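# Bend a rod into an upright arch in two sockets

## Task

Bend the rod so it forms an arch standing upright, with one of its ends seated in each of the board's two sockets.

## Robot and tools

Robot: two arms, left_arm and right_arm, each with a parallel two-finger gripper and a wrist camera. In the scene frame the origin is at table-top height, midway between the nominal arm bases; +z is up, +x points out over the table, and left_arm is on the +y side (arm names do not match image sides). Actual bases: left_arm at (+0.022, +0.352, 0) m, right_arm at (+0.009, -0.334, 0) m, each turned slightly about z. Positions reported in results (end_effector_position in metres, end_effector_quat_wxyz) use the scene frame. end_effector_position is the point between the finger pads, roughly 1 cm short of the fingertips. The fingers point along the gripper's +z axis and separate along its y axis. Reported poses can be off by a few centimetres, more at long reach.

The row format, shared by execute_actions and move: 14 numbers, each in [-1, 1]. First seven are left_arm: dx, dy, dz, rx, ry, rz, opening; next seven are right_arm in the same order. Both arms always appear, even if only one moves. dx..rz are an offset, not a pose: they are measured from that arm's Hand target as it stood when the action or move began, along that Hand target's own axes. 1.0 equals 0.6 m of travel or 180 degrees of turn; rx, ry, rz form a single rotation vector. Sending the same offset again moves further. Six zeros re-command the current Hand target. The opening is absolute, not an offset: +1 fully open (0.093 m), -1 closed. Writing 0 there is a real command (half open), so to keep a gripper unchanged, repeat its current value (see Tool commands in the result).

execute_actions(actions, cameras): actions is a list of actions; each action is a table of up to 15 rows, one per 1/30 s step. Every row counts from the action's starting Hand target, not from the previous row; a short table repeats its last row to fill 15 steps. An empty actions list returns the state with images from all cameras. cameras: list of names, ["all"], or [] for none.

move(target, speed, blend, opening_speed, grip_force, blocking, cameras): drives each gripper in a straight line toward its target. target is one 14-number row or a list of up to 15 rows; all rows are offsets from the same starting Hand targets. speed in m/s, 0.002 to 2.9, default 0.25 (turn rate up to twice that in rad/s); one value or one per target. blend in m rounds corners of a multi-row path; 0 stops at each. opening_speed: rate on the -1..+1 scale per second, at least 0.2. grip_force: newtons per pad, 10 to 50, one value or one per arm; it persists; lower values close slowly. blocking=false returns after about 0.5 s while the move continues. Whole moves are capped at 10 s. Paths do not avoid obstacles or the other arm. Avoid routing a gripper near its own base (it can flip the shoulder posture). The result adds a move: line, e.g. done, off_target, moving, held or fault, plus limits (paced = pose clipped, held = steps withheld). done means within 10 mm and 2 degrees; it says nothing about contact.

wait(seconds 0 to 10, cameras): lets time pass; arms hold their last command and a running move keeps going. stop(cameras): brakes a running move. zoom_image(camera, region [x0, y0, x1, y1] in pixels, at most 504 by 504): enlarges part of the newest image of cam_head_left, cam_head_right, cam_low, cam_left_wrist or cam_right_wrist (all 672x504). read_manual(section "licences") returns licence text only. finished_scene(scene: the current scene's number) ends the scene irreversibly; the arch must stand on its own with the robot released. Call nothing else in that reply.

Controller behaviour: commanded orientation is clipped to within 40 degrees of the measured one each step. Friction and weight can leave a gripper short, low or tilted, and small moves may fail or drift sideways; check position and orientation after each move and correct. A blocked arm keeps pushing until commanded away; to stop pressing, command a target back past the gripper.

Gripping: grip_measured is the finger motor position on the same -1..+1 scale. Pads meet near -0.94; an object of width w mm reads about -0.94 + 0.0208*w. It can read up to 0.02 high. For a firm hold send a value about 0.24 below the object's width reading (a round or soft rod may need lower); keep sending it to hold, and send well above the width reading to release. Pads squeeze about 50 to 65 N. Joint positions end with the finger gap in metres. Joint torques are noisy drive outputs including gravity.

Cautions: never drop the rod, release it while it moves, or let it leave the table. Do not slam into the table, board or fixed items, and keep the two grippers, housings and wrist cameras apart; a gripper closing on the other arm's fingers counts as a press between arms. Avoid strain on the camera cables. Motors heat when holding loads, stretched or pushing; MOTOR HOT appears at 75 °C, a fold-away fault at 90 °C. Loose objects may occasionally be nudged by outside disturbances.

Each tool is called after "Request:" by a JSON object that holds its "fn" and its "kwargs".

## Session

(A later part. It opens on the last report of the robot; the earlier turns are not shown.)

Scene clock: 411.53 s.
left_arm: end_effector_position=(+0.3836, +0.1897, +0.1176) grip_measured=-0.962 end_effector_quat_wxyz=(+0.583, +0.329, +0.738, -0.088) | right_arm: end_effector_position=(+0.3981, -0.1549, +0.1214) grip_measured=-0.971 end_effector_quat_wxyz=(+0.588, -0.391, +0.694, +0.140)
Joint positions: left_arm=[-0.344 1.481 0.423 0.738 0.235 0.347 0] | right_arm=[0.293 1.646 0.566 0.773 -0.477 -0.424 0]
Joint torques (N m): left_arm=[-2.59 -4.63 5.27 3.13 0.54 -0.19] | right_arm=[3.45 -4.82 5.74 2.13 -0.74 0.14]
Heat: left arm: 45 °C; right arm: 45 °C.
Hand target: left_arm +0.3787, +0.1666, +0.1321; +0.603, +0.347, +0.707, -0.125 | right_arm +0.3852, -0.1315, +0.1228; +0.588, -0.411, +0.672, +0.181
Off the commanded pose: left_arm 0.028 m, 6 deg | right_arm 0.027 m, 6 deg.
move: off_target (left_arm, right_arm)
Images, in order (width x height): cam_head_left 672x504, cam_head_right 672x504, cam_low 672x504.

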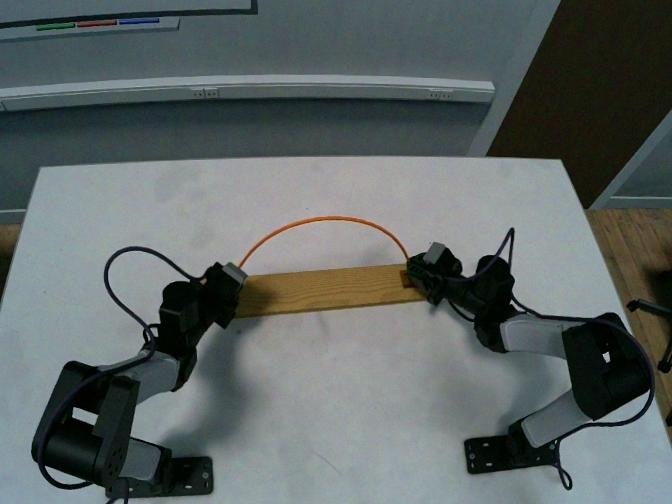

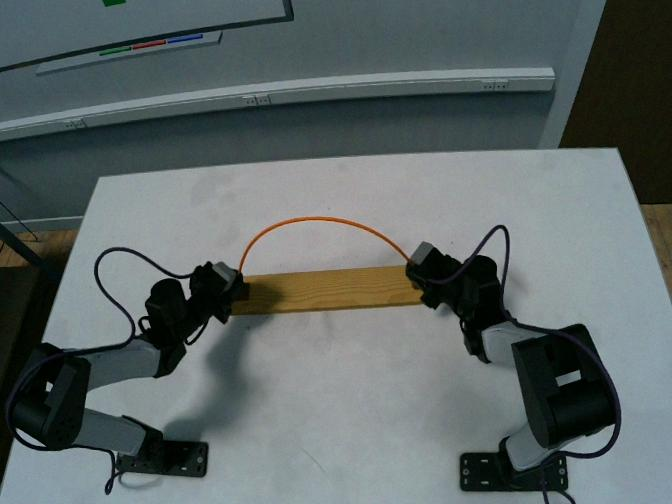

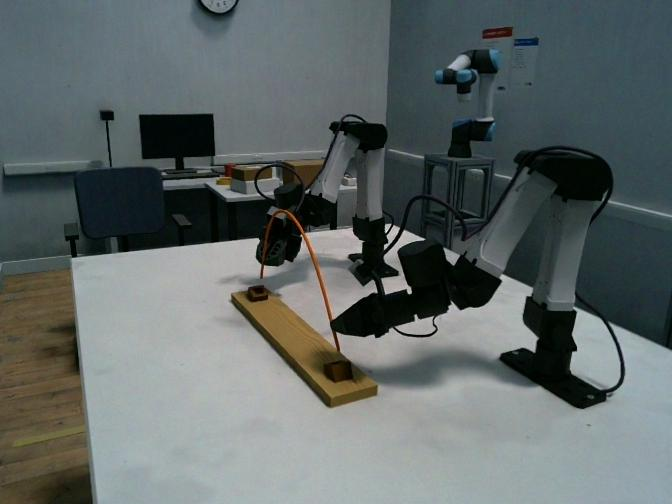

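Request:
{"fn": "move", "kwargs": {"target": [0.0533,-0.005,0.0087,0,0,0,-1,0.052,0.0043,0,0,0,0,-1], "speed": 0.05, "cameras": ["cam_head_left","cam_head_right","cam_low"]}}

Request:
{"fn": "zoom_image", "kwargs": {"camera": "cam_low", "region": [310, 310, 390, 410]}}

Request:
{"fn": "zoom_image", "kwargs": {"camera": "cam_low", "region": [225, 230, 305, 310]}}

Request:
{"fn": "zoom_image", "kwargs": {"camera": "cam_head_left", "region": [370, 210, 450, 310]}}

Request:
{"fn": "zoom_image", "kwargs": {"camera": "cam_head_right", "region": [190, 230, 270, 330]}}

Scene clock: 440.30 s.
left_arm: end_effector_position=(+0.3845, +0.1914, +0.0863) grip_measured=-0.962 end_effector_quat_wxyz=(+0.583, +0.327, +0.738, -0.087) | right_arm: end_effector_position=(+0.3966, -0.1566, +0.0928) grip_measured=-0.971 end_effector_quat_wxyz=(+0.589, -0.390, +0.693, +0.141)
Joint positions: left_arm=[-0.338 1.641 0.373 0.949 0.237 0.347 0] | right_arm=[0.287 1.765 0.521 0.939 -0.485 -0.424 0]
Joint torques (N m): left_arm=[-1.21 -5.31 4.33 3.07 0.72 -0.11] | right_arm=[1.22 -5.04 4.49 2.06 -0.93 0.08]
Heat: left arm: 51 °C; right arm: 48 °C.
Hand target: left_arm +0.3797, +0.1722, +0.0999; +0.603, +0.347, +0.707, -0.125 | right_arm +0.3842, -0.1406, +0.0928; +0.588, -0.411, +0.672, +0.181
Off the commanded pose: left_arm 0.024 m, 6 deg | right_arm 0.020 m, 6 deg.
move: off_target (left_arm, right_arm)
Images, in order (width x height): cam_head_left 672x504, cam_head_right 672x504, cam_low 672x504.

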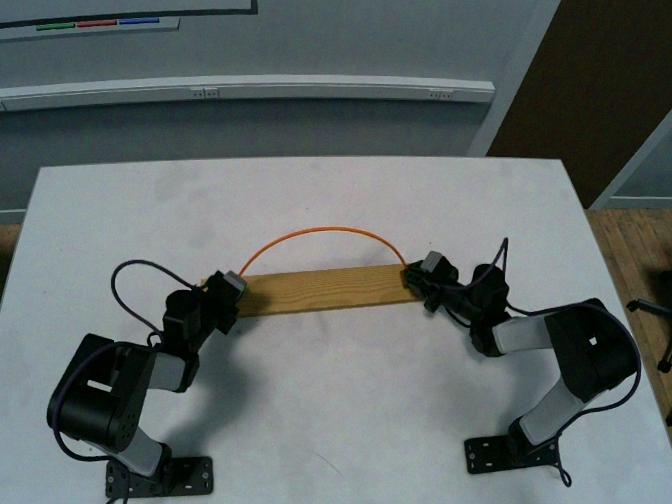

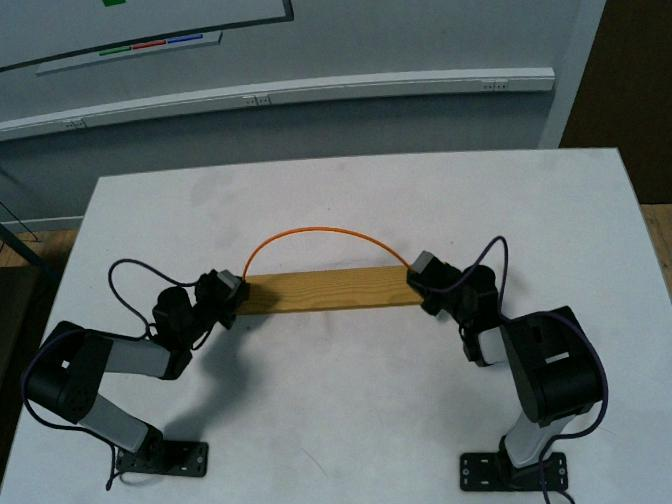

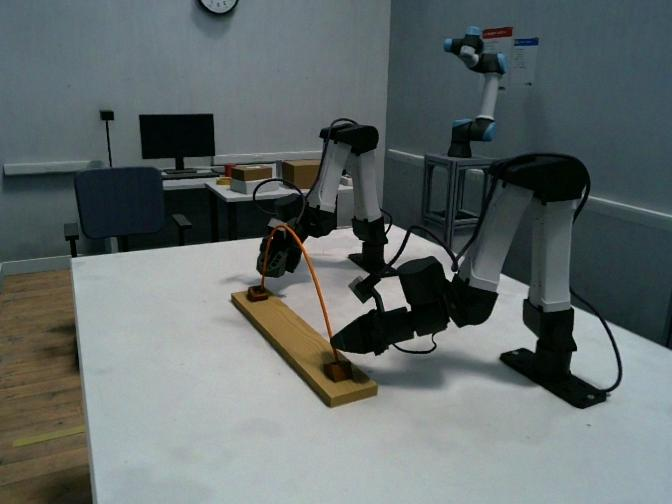

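Scaled by 5.040.

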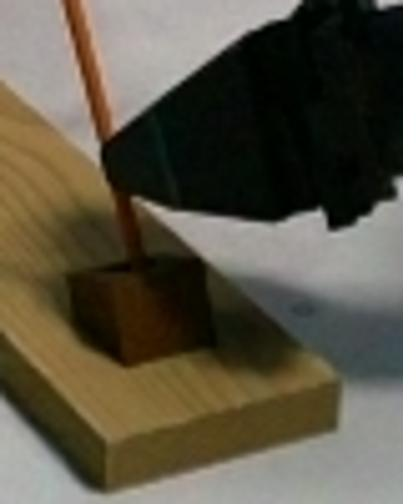

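Scaled by 6.300.

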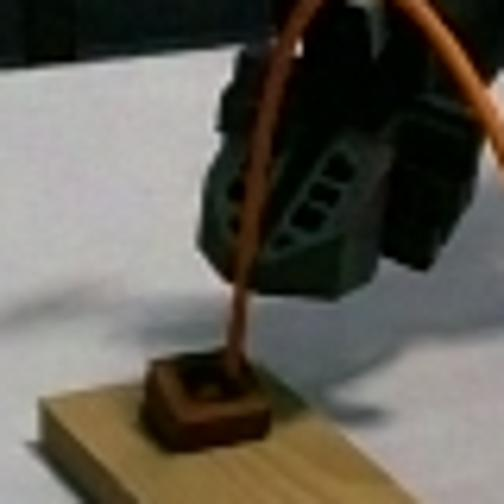

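Scaled by 5.040.

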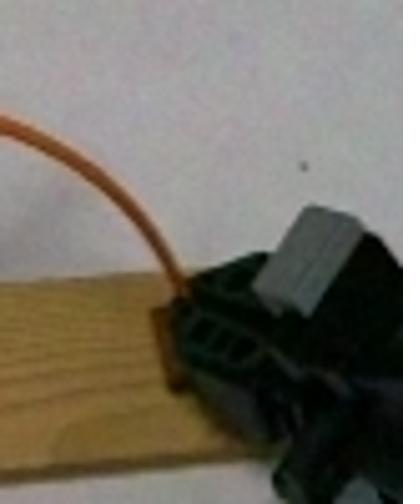

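Scaled by 5.040.

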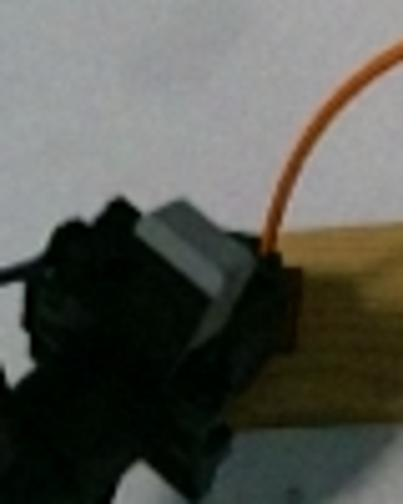

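Request:
{"fn": "move", "kwargs": {"target": [[0.002,0,0,0,0,0,-1,0.0003,-0.0077,0.0063,0,0,0,-1],[0.0195,0,0,0,0,0,-1,0.0238,-0.005,0.0083,0,0,0,-1]], "speed": 0.04, "cameras": ["cam_head_left","cam_head_right","cam_low"]}}

Request:
{"fn": "zoom_image", "kwargs": {"camera": "cam_low", "region": [310, 310, 390, 410]}}

Request:
{"fn": "zoom_image", "kwargs": {"camera": "cam_low", "region": [225, 250, 285, 310]}}

Scene clock: 461.97 s.
left_arm: end_effector_position=(+0.3861, +0.1916, +0.0845) grip_measured=-0.962 end_effector_quat_wxyz=(+0.597, +0.328, +0.726, -0.091) | right_arm: end_effector_position=(+0.4001, -0.1579, +0.0818) grip_measured=-0.971 end_effector_quat_wxyz=(+0.595, -0.391, +0.687, +0.145)
Joint positions: left_arm=[-0.327 1.698 0.36 1.055 0.261 0.347 0] | right_arm=[0.274 1.842 0.521 1.029 -0.508 -0.424 0]
Joint torques (N m): left_arm=[-0.92 -5.09 3.75 2.77 0.62 -0.09] | right_arm=[1.01 -4.96 5.12 1.92 -0.8 0.01]
Heat: left arm: 51 °C; right arm: 46 °C.
Hand target: left_arm +0.3794, +0.1762, +0.0890; +0.603, +0.347, +0.707, -0.125 | right_arm +0.3901, -0.1436, +0.0789; +0.588, -0.411, +0.672, +0.181
Off the commanded pose: left_arm 0.017 m, 5 deg | right_arm 0.018 m, 5 deg.
move: off_target (left_arm, right_arm)
Images, in order (width x height): cam_head_left 672x504, cam_head_right 672x504, cam_low 672x504.

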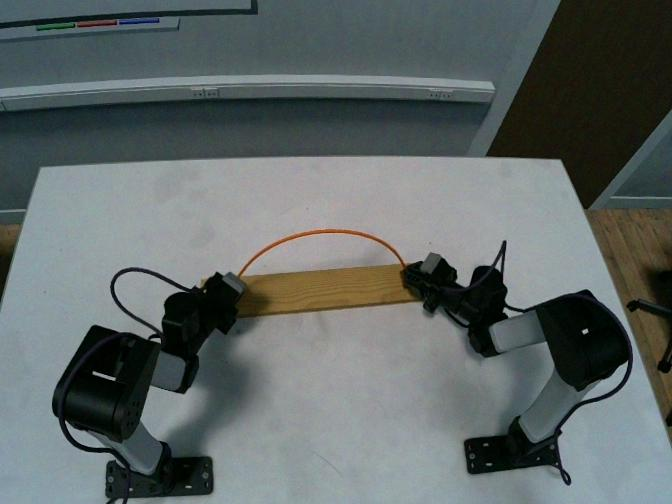

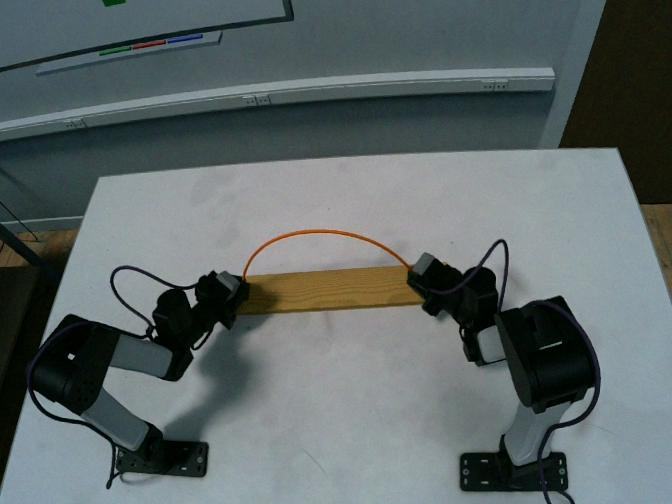

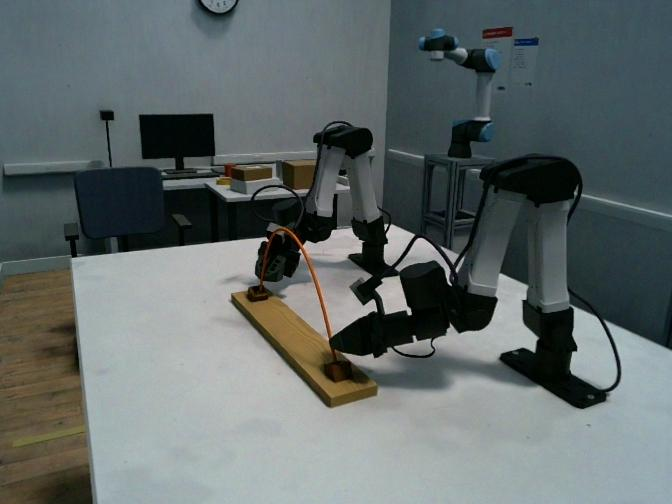

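Scaled by 5.040.

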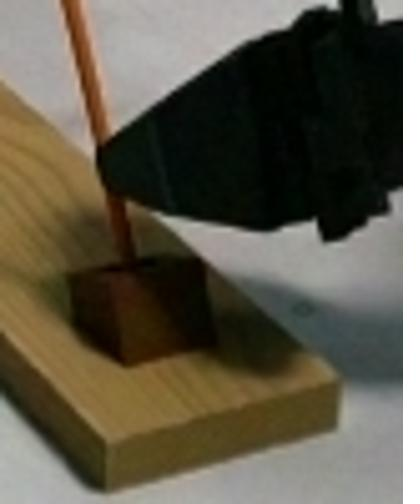

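Scaled by 8.400.

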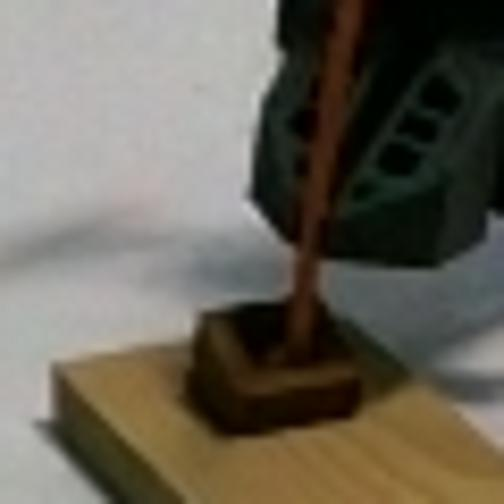

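Request:
{"fn": "move", "kwargs": {"target": [0.0065,0.0065,-0.005,0,0,0,-1,0.0127,0,-0.001,0,0,0,-1], "speed": 0.04, "cameras": ["cam_low","cam_head_right"]}}

Request:
{"fn": "zoom_image", "kwargs": {"camera": "cam_low", "region": [315, 335, 365, 385]}}

Request:
{"fn": "zoom_image", "kwargs": {"camera": "cam_low", "region": [225, 250, 285, 310]}}

Scene clock: 501.27 s.
left_arm: end_effector_position=(+0.3858, +0.1945, +0.0852) grip_measured=-0.962 end_effector_quat_wxyz=(+0.601, +0.329, +0.722, -0.098) | right_arm: end_effector_position=(+0.4012, -0.1578, +0.0810) grip_measured=-0.971 end_effector_quat_wxyz=(+0.602, -0.394, +0.678, +0.148)
Joint positions: left_arm=[-0.306 1.705 0.353 1.078 0.294 0.347 0] | right_arm=[0.266 1.872 0.521 1.08 -0.53 -0.424 0]
Joint torques (N m): left_arm=[-0.65 -5.03 3.59 2.66 0.53 -0.03] | right_arm=[0.8 -4.77 4.4 1.76 -0.72 -0.01]
Heat: left arm: 53 °C; right arm: 45 °C.
Hand target: left_arm +0.3794, +0.1822, +0.0870; +0.603, +0.347, +0.707, -0.125 | right_arm +0.3900, -0.1466, +0.0720; +0.588, -0.411, +0.672, +0.181
Off the commanded pose: left_arm 0.014 m, 4 deg | right_arm 0.018 m, 5 deg.
move: off_target (left_arm, right_arm)
Images, in order (width x height): cam_head_right 672x504, cam_low 672x504.

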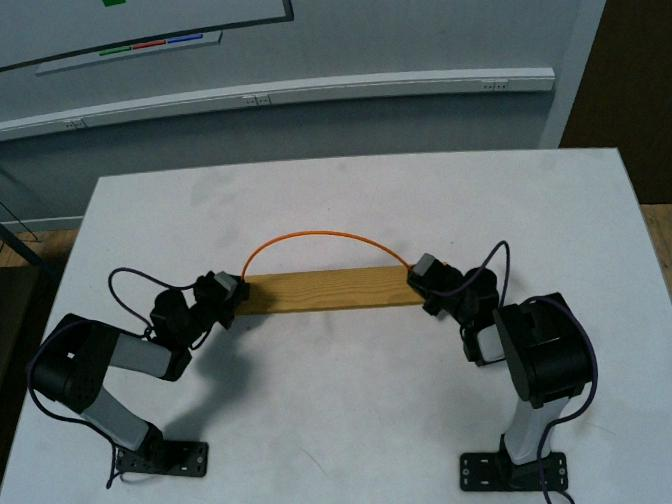

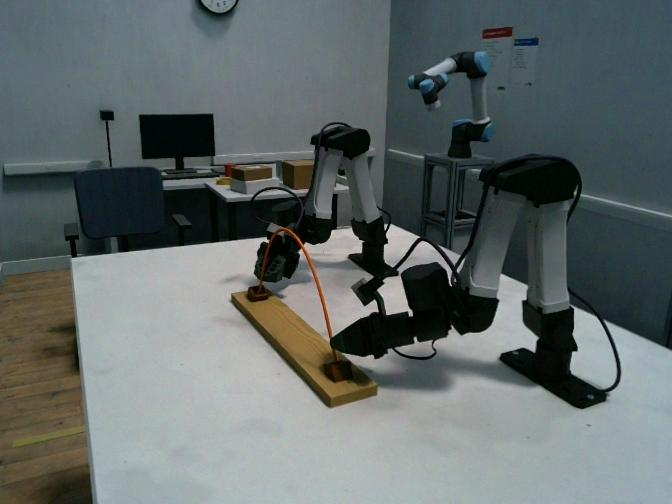

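Scaled by 10.080.

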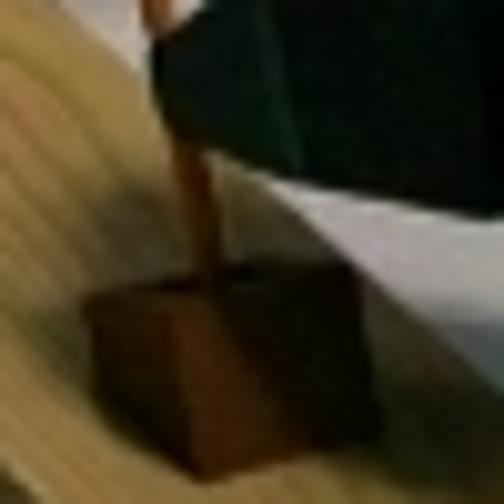

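Scaled by 8.400.

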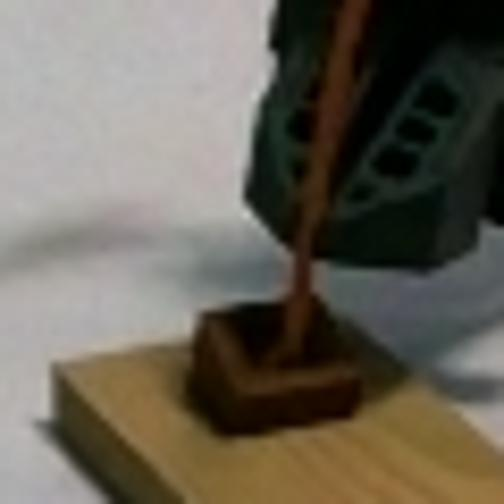

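Request:
{"fn": "move", "kwargs": {"target": [0.0053,0.0185,-0.0023,0,0,0,-1,-0.0037,-0.0253,-0.0013,0,0,0,-1], "speed": 0.05}}

Request:
{"fn": "move", "kwargs": {"target": [0,0,0,0,0,0,-0.5,0,0,0,0,0,0,-0.5], "opening_speed": 0.25, "cameras": ["all"]}}

Request:
{"fn": "zoom_image", "kwargs": {"camera": "cam_low", "region": [315, 335, 365, 385]}}

Request:
{"fn": "zoom_image", "kwargs": {"camera": "cam_low", "region": [225, 250, 285, 310]}}

Scene clock: 517.73 s.
left_arm: end_effector_position=(+0.3861, +0.1992, +0.0861) grip_measured=-0.962 end_effector_quat_wxyz=(+0.603, +0.339, +0.714, -0.107) | right_arm: end_effector_position=(+0.4041, -0.1638, +0.0831) grip_measured=-0.971 end_effector_quat_wxyz=(+0.602, -0.398, +0.674, +0.156)
Joint positions: left_arm=[-0.267 1.712 0.353 1.088 0.362 0.364 0] | right_arm=[0.234 1.872 0.535 1.062 -0.58 -0.434 0]
Joint torques (N m): left_arm=[-0.08 -4.82 4.56 2.42 0.32 -0.09] | right_arm=[0.2 -5.46 6.83 1.47 -0.59 0.01]
Heat: left arm: 53 °C; right arm: 46 °C.
Hand target: left_arm +0.3854, +0.1922, +0.0870; +0.603, +0.347, +0.708, -0.125 | right_arm +0.4010, -0.1555, +0.0779; +0.588, -0.411, +0.672, +0.181
Off the commanded pose: left_arm 0.007 m, 2 deg | right_arm 0.010 m, 4 deg.
move: off_target (right_arm)

Scene clock: 519.93 s.
left_arm: end_effector_position=(+0.3831, +0.1955, +0.0831) grip_measured=-0.503 end_effector_quat_wxyz=(+0.598, +0.346, +0.713, -0.119) | right_arm: end_effector_position=(+0.3978, -0.1601, +0.0773) grip_measured=-0.502 end_effector_quat_wxyz=(+0.588, -0.406, +0.677, +0.175)
Joint positions: left_arm=[-0.267 1.72 0.353 1.086 0.39 0.364 0.021] | right_arm=[0.232 1.872 0.535 1.029 -0.619 -0.434 0.021]
Joint torques (N m): left_arm=[-0.06 -5.46 4.53 2.45 0.09 -0.08] | right_arm=[0.38 -5.46 6.84 1.67 -0.18 -0.04]
Heat: left arm: 52 °C; right arm: 46 °C.
Hand target: left_arm +0.3854, +0.1922, +0.0869; +0.603, +0.347, +0.708, -0.125 | right_arm +0.4010, -0.1555, +0.0779; +0.588, -0.411, +0.672, +0.181
Off the commanded pose: left_arm 0.006 m, 1 deg | right_arm 0.006 m, 1 deg.
move: done
camera_calibration:
cam_left_wrist: T_world_to_cam=[[-0.646636, -0.72542, -0.235855, 0.409263], [-0.3592, 0.562348, -0.744809, 0.131136], [0.672932, -0.396901, -0.624205, -0.0453484], [0, 0, 0, 1]] pos_world=[0.342264, 0.205145, 0.165891]
cam_right_wrist: T_world_to_cam=[[0.76861, -0.587169, 0.253913, -0.419777], [-0.230112, -0.624111, -0.746682, 0.089592], [0.596898, 0.515479, -0.614813, -0.0247864], [0, 0, 0, 1]] pos_world=[0.358056, -0.177788, 0.158244]

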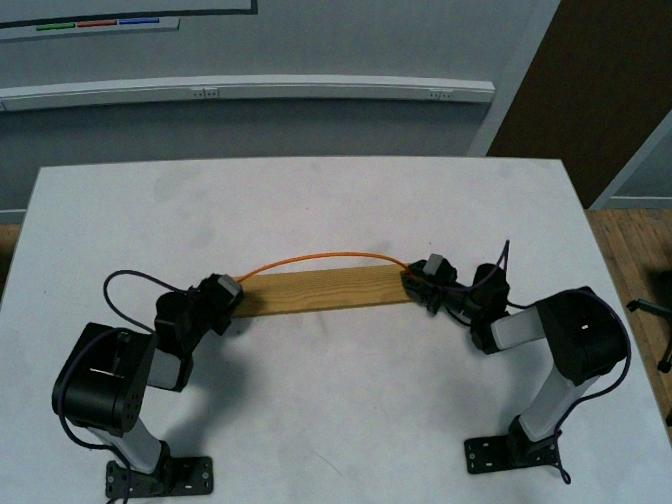

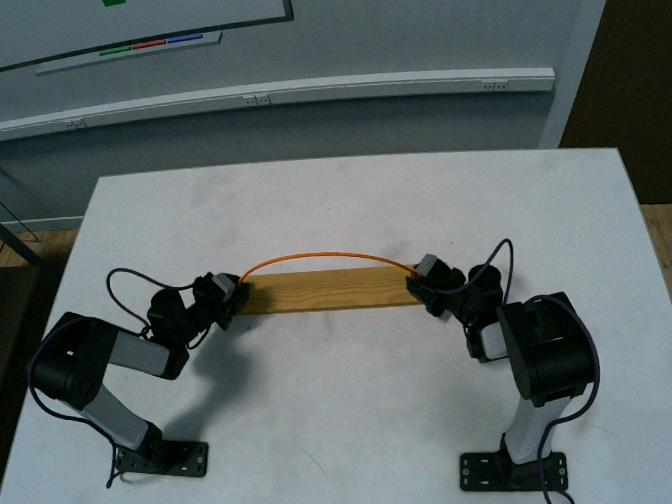

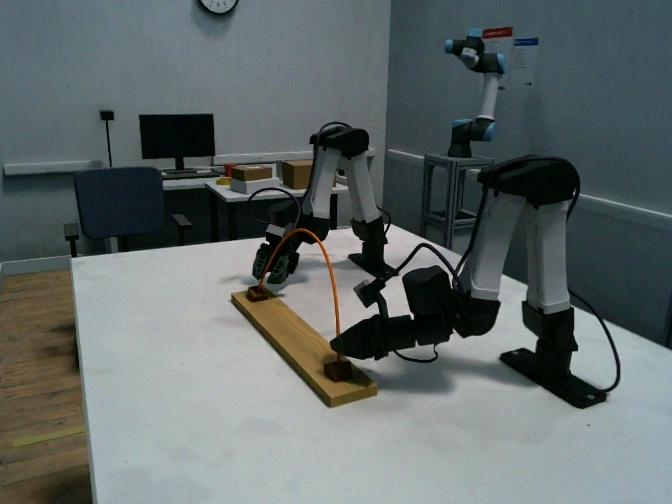

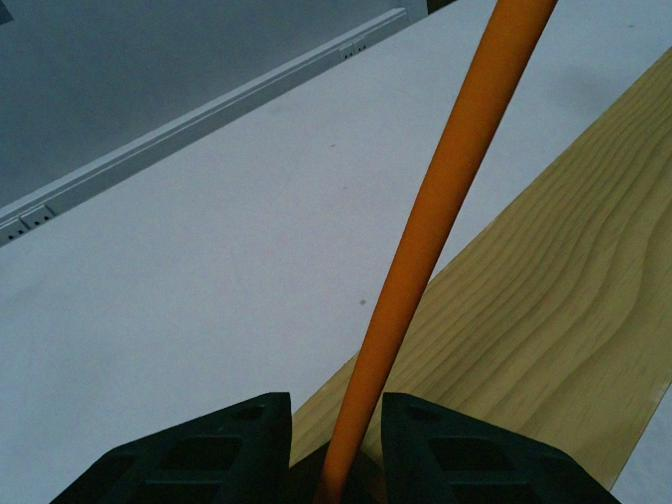

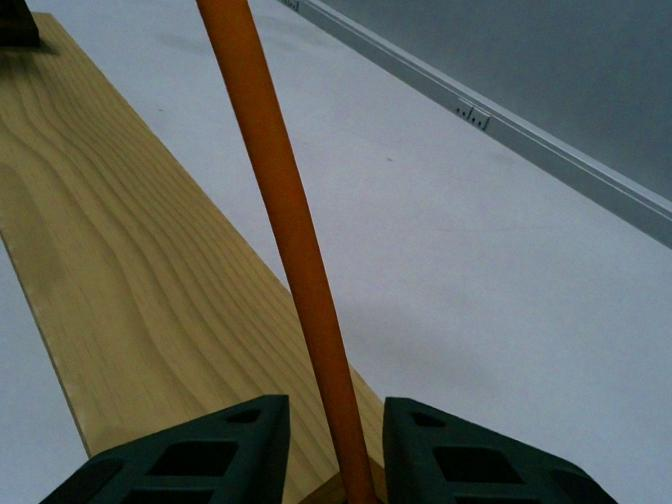

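Scaled by 10.080.

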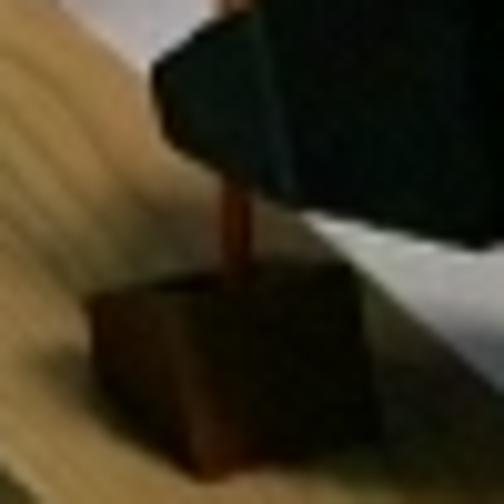

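Scaled by 8.400.

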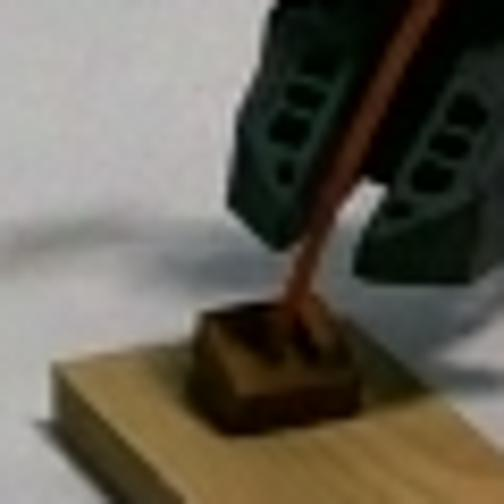

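Request:
{"fn": "move", "kwargs": {"target": [0,0,-0.15,0,0,0,0,0,0,-0.15,0,0,0,0], "opening_speed": 1.0, "speed": 0.1, "cameras": ["all"]}}

Request:
{"fn": "zoom_image", "kwargs": {"camera": "cam_low", "region": [315, 335, 365, 385]}}

Request:
{"fn": "zoom_image", "kwargs": {"camera": "cam_low", "region": [225, 250, 285, 310]}}

Scene clock: 544.53 s.
left_arm: end_effector_position=(+0.3155, +0.2461, +0.0998) grip_measured=-0.003 end_effector_quat_wxyz=(+0.590, +0.339, +0.721, -0.130) | right_arm: end_effector_position=(+0.3463, -0.2203, +0.0939) grip_measured=-0.002 end_effector_quat_wxyz=(+0.582, -0.404, +0.681, +0.185)
Joint positions: left_arm=[-0.061 1.24 0.122 0.787 0.592 0.411 0.045] | right_arm=[0.008 1.591 0.348 0.852 -0.841 -0.525 0.045]
Joint torques (N m): left_arm=[0.54 -4.36 4.83 2.36 0.15 0.16] | right_arm=[-0.7 -6.8 4.42 1.6 -0.24 -0.17]
Heat: left arm: 50 °C; right arm: 45 °C.
Hand target: left_arm +0.3164, +0.2457, +0.1087; +0.603, +0.347, +0.708, -0.125 | right_arm +0.3432, -0.2210, +0.0998; +0.588, -0.411, +0.672, +0.180
Off the commanded pose: left_arm 0.009 m, 2 deg | right_arm 0.007 m, 2 deg.
move: done
camera_calibration:
cam_left_wrist: T_world_to_cam=[[-0.65296, -0.729454, -0.203814, 0.406119], [-0.38163, 0.549315, -0.743379, 0.100897], [0.654218, -0.407615, -0.637062, 0.0405393], [0, 0, 0, 1]] pos_world=[0.277163, 0.257345, 0.183603]
cam_right_wrist: T_world_to_cam=[[0.778474, -0.583718, 0.230762, -0.420209], [-0.242186, -0.61851, -0.747524, 0.0580638], [0.579072, 0.52604, -0.622862, 0.0564352], [0, 0, 0, 1]] pos_world=[0.308504, -0.239058, 0.175524]

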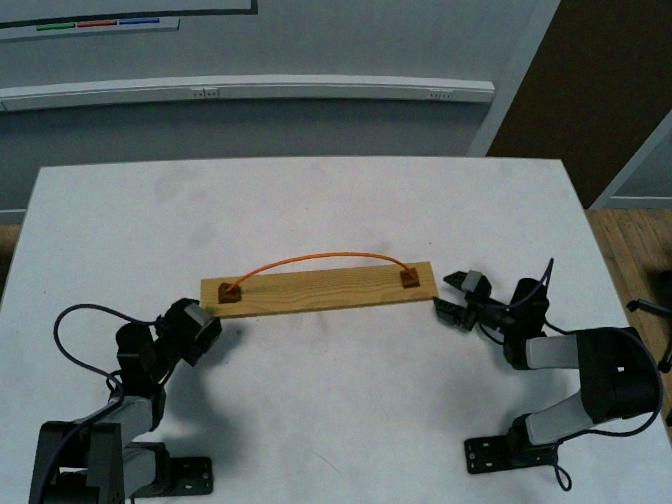

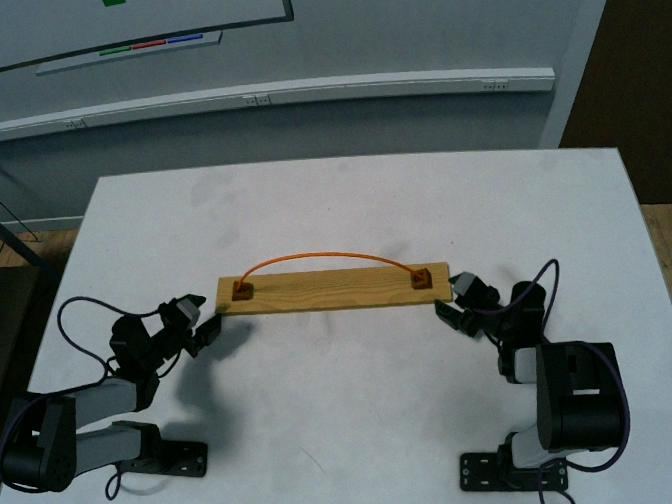

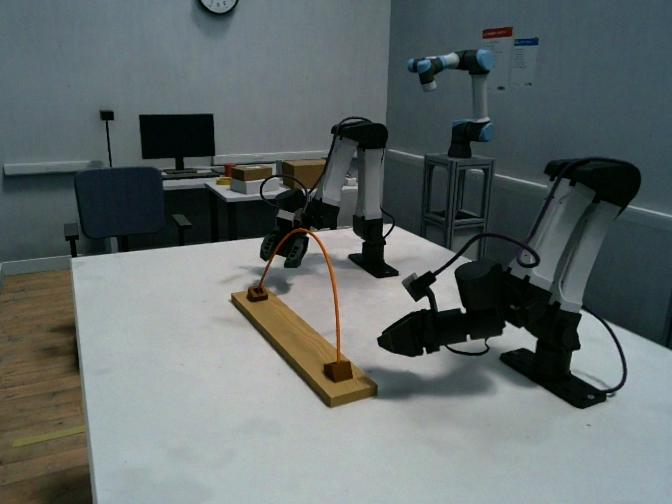

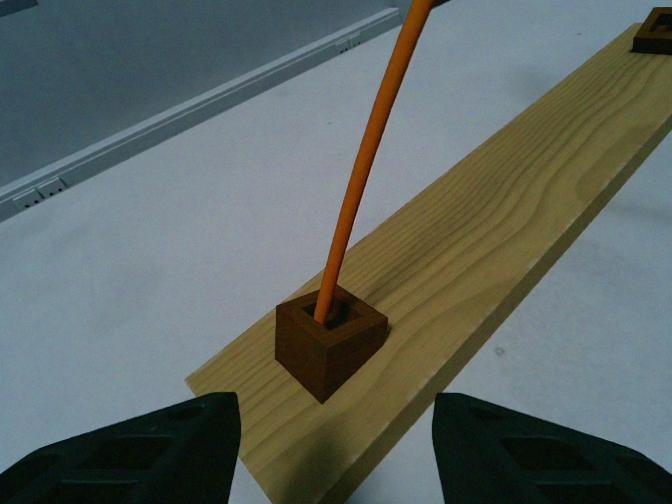

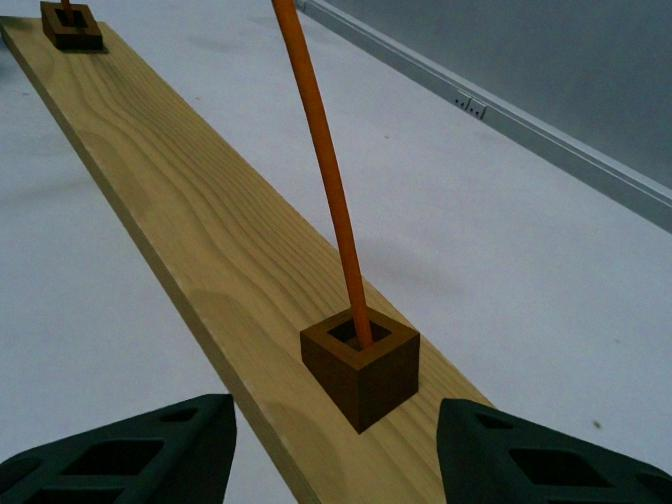

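Scaled by 10.080.

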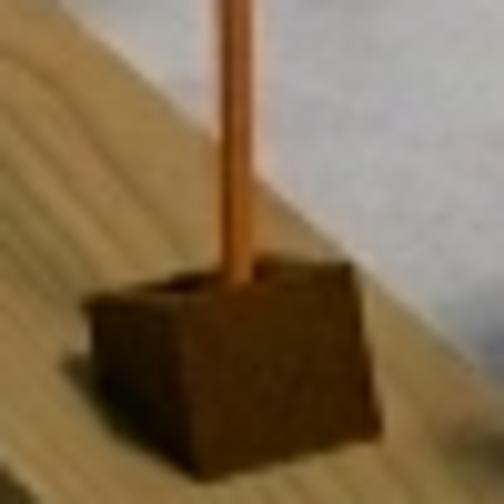

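Scaled by 8.400.

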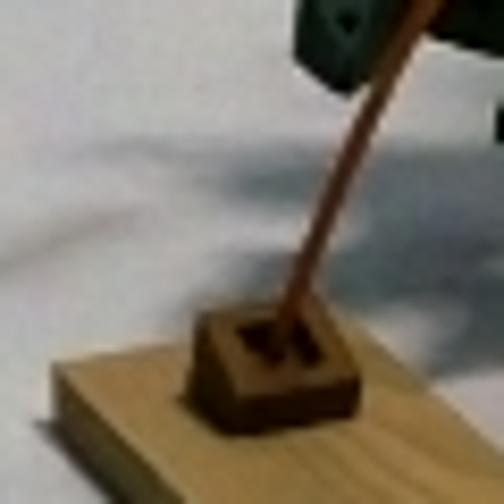

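Request:
{"fn": "finished_scene", "kwargs": {"scene": 2}}

The scene is finished: the task was done.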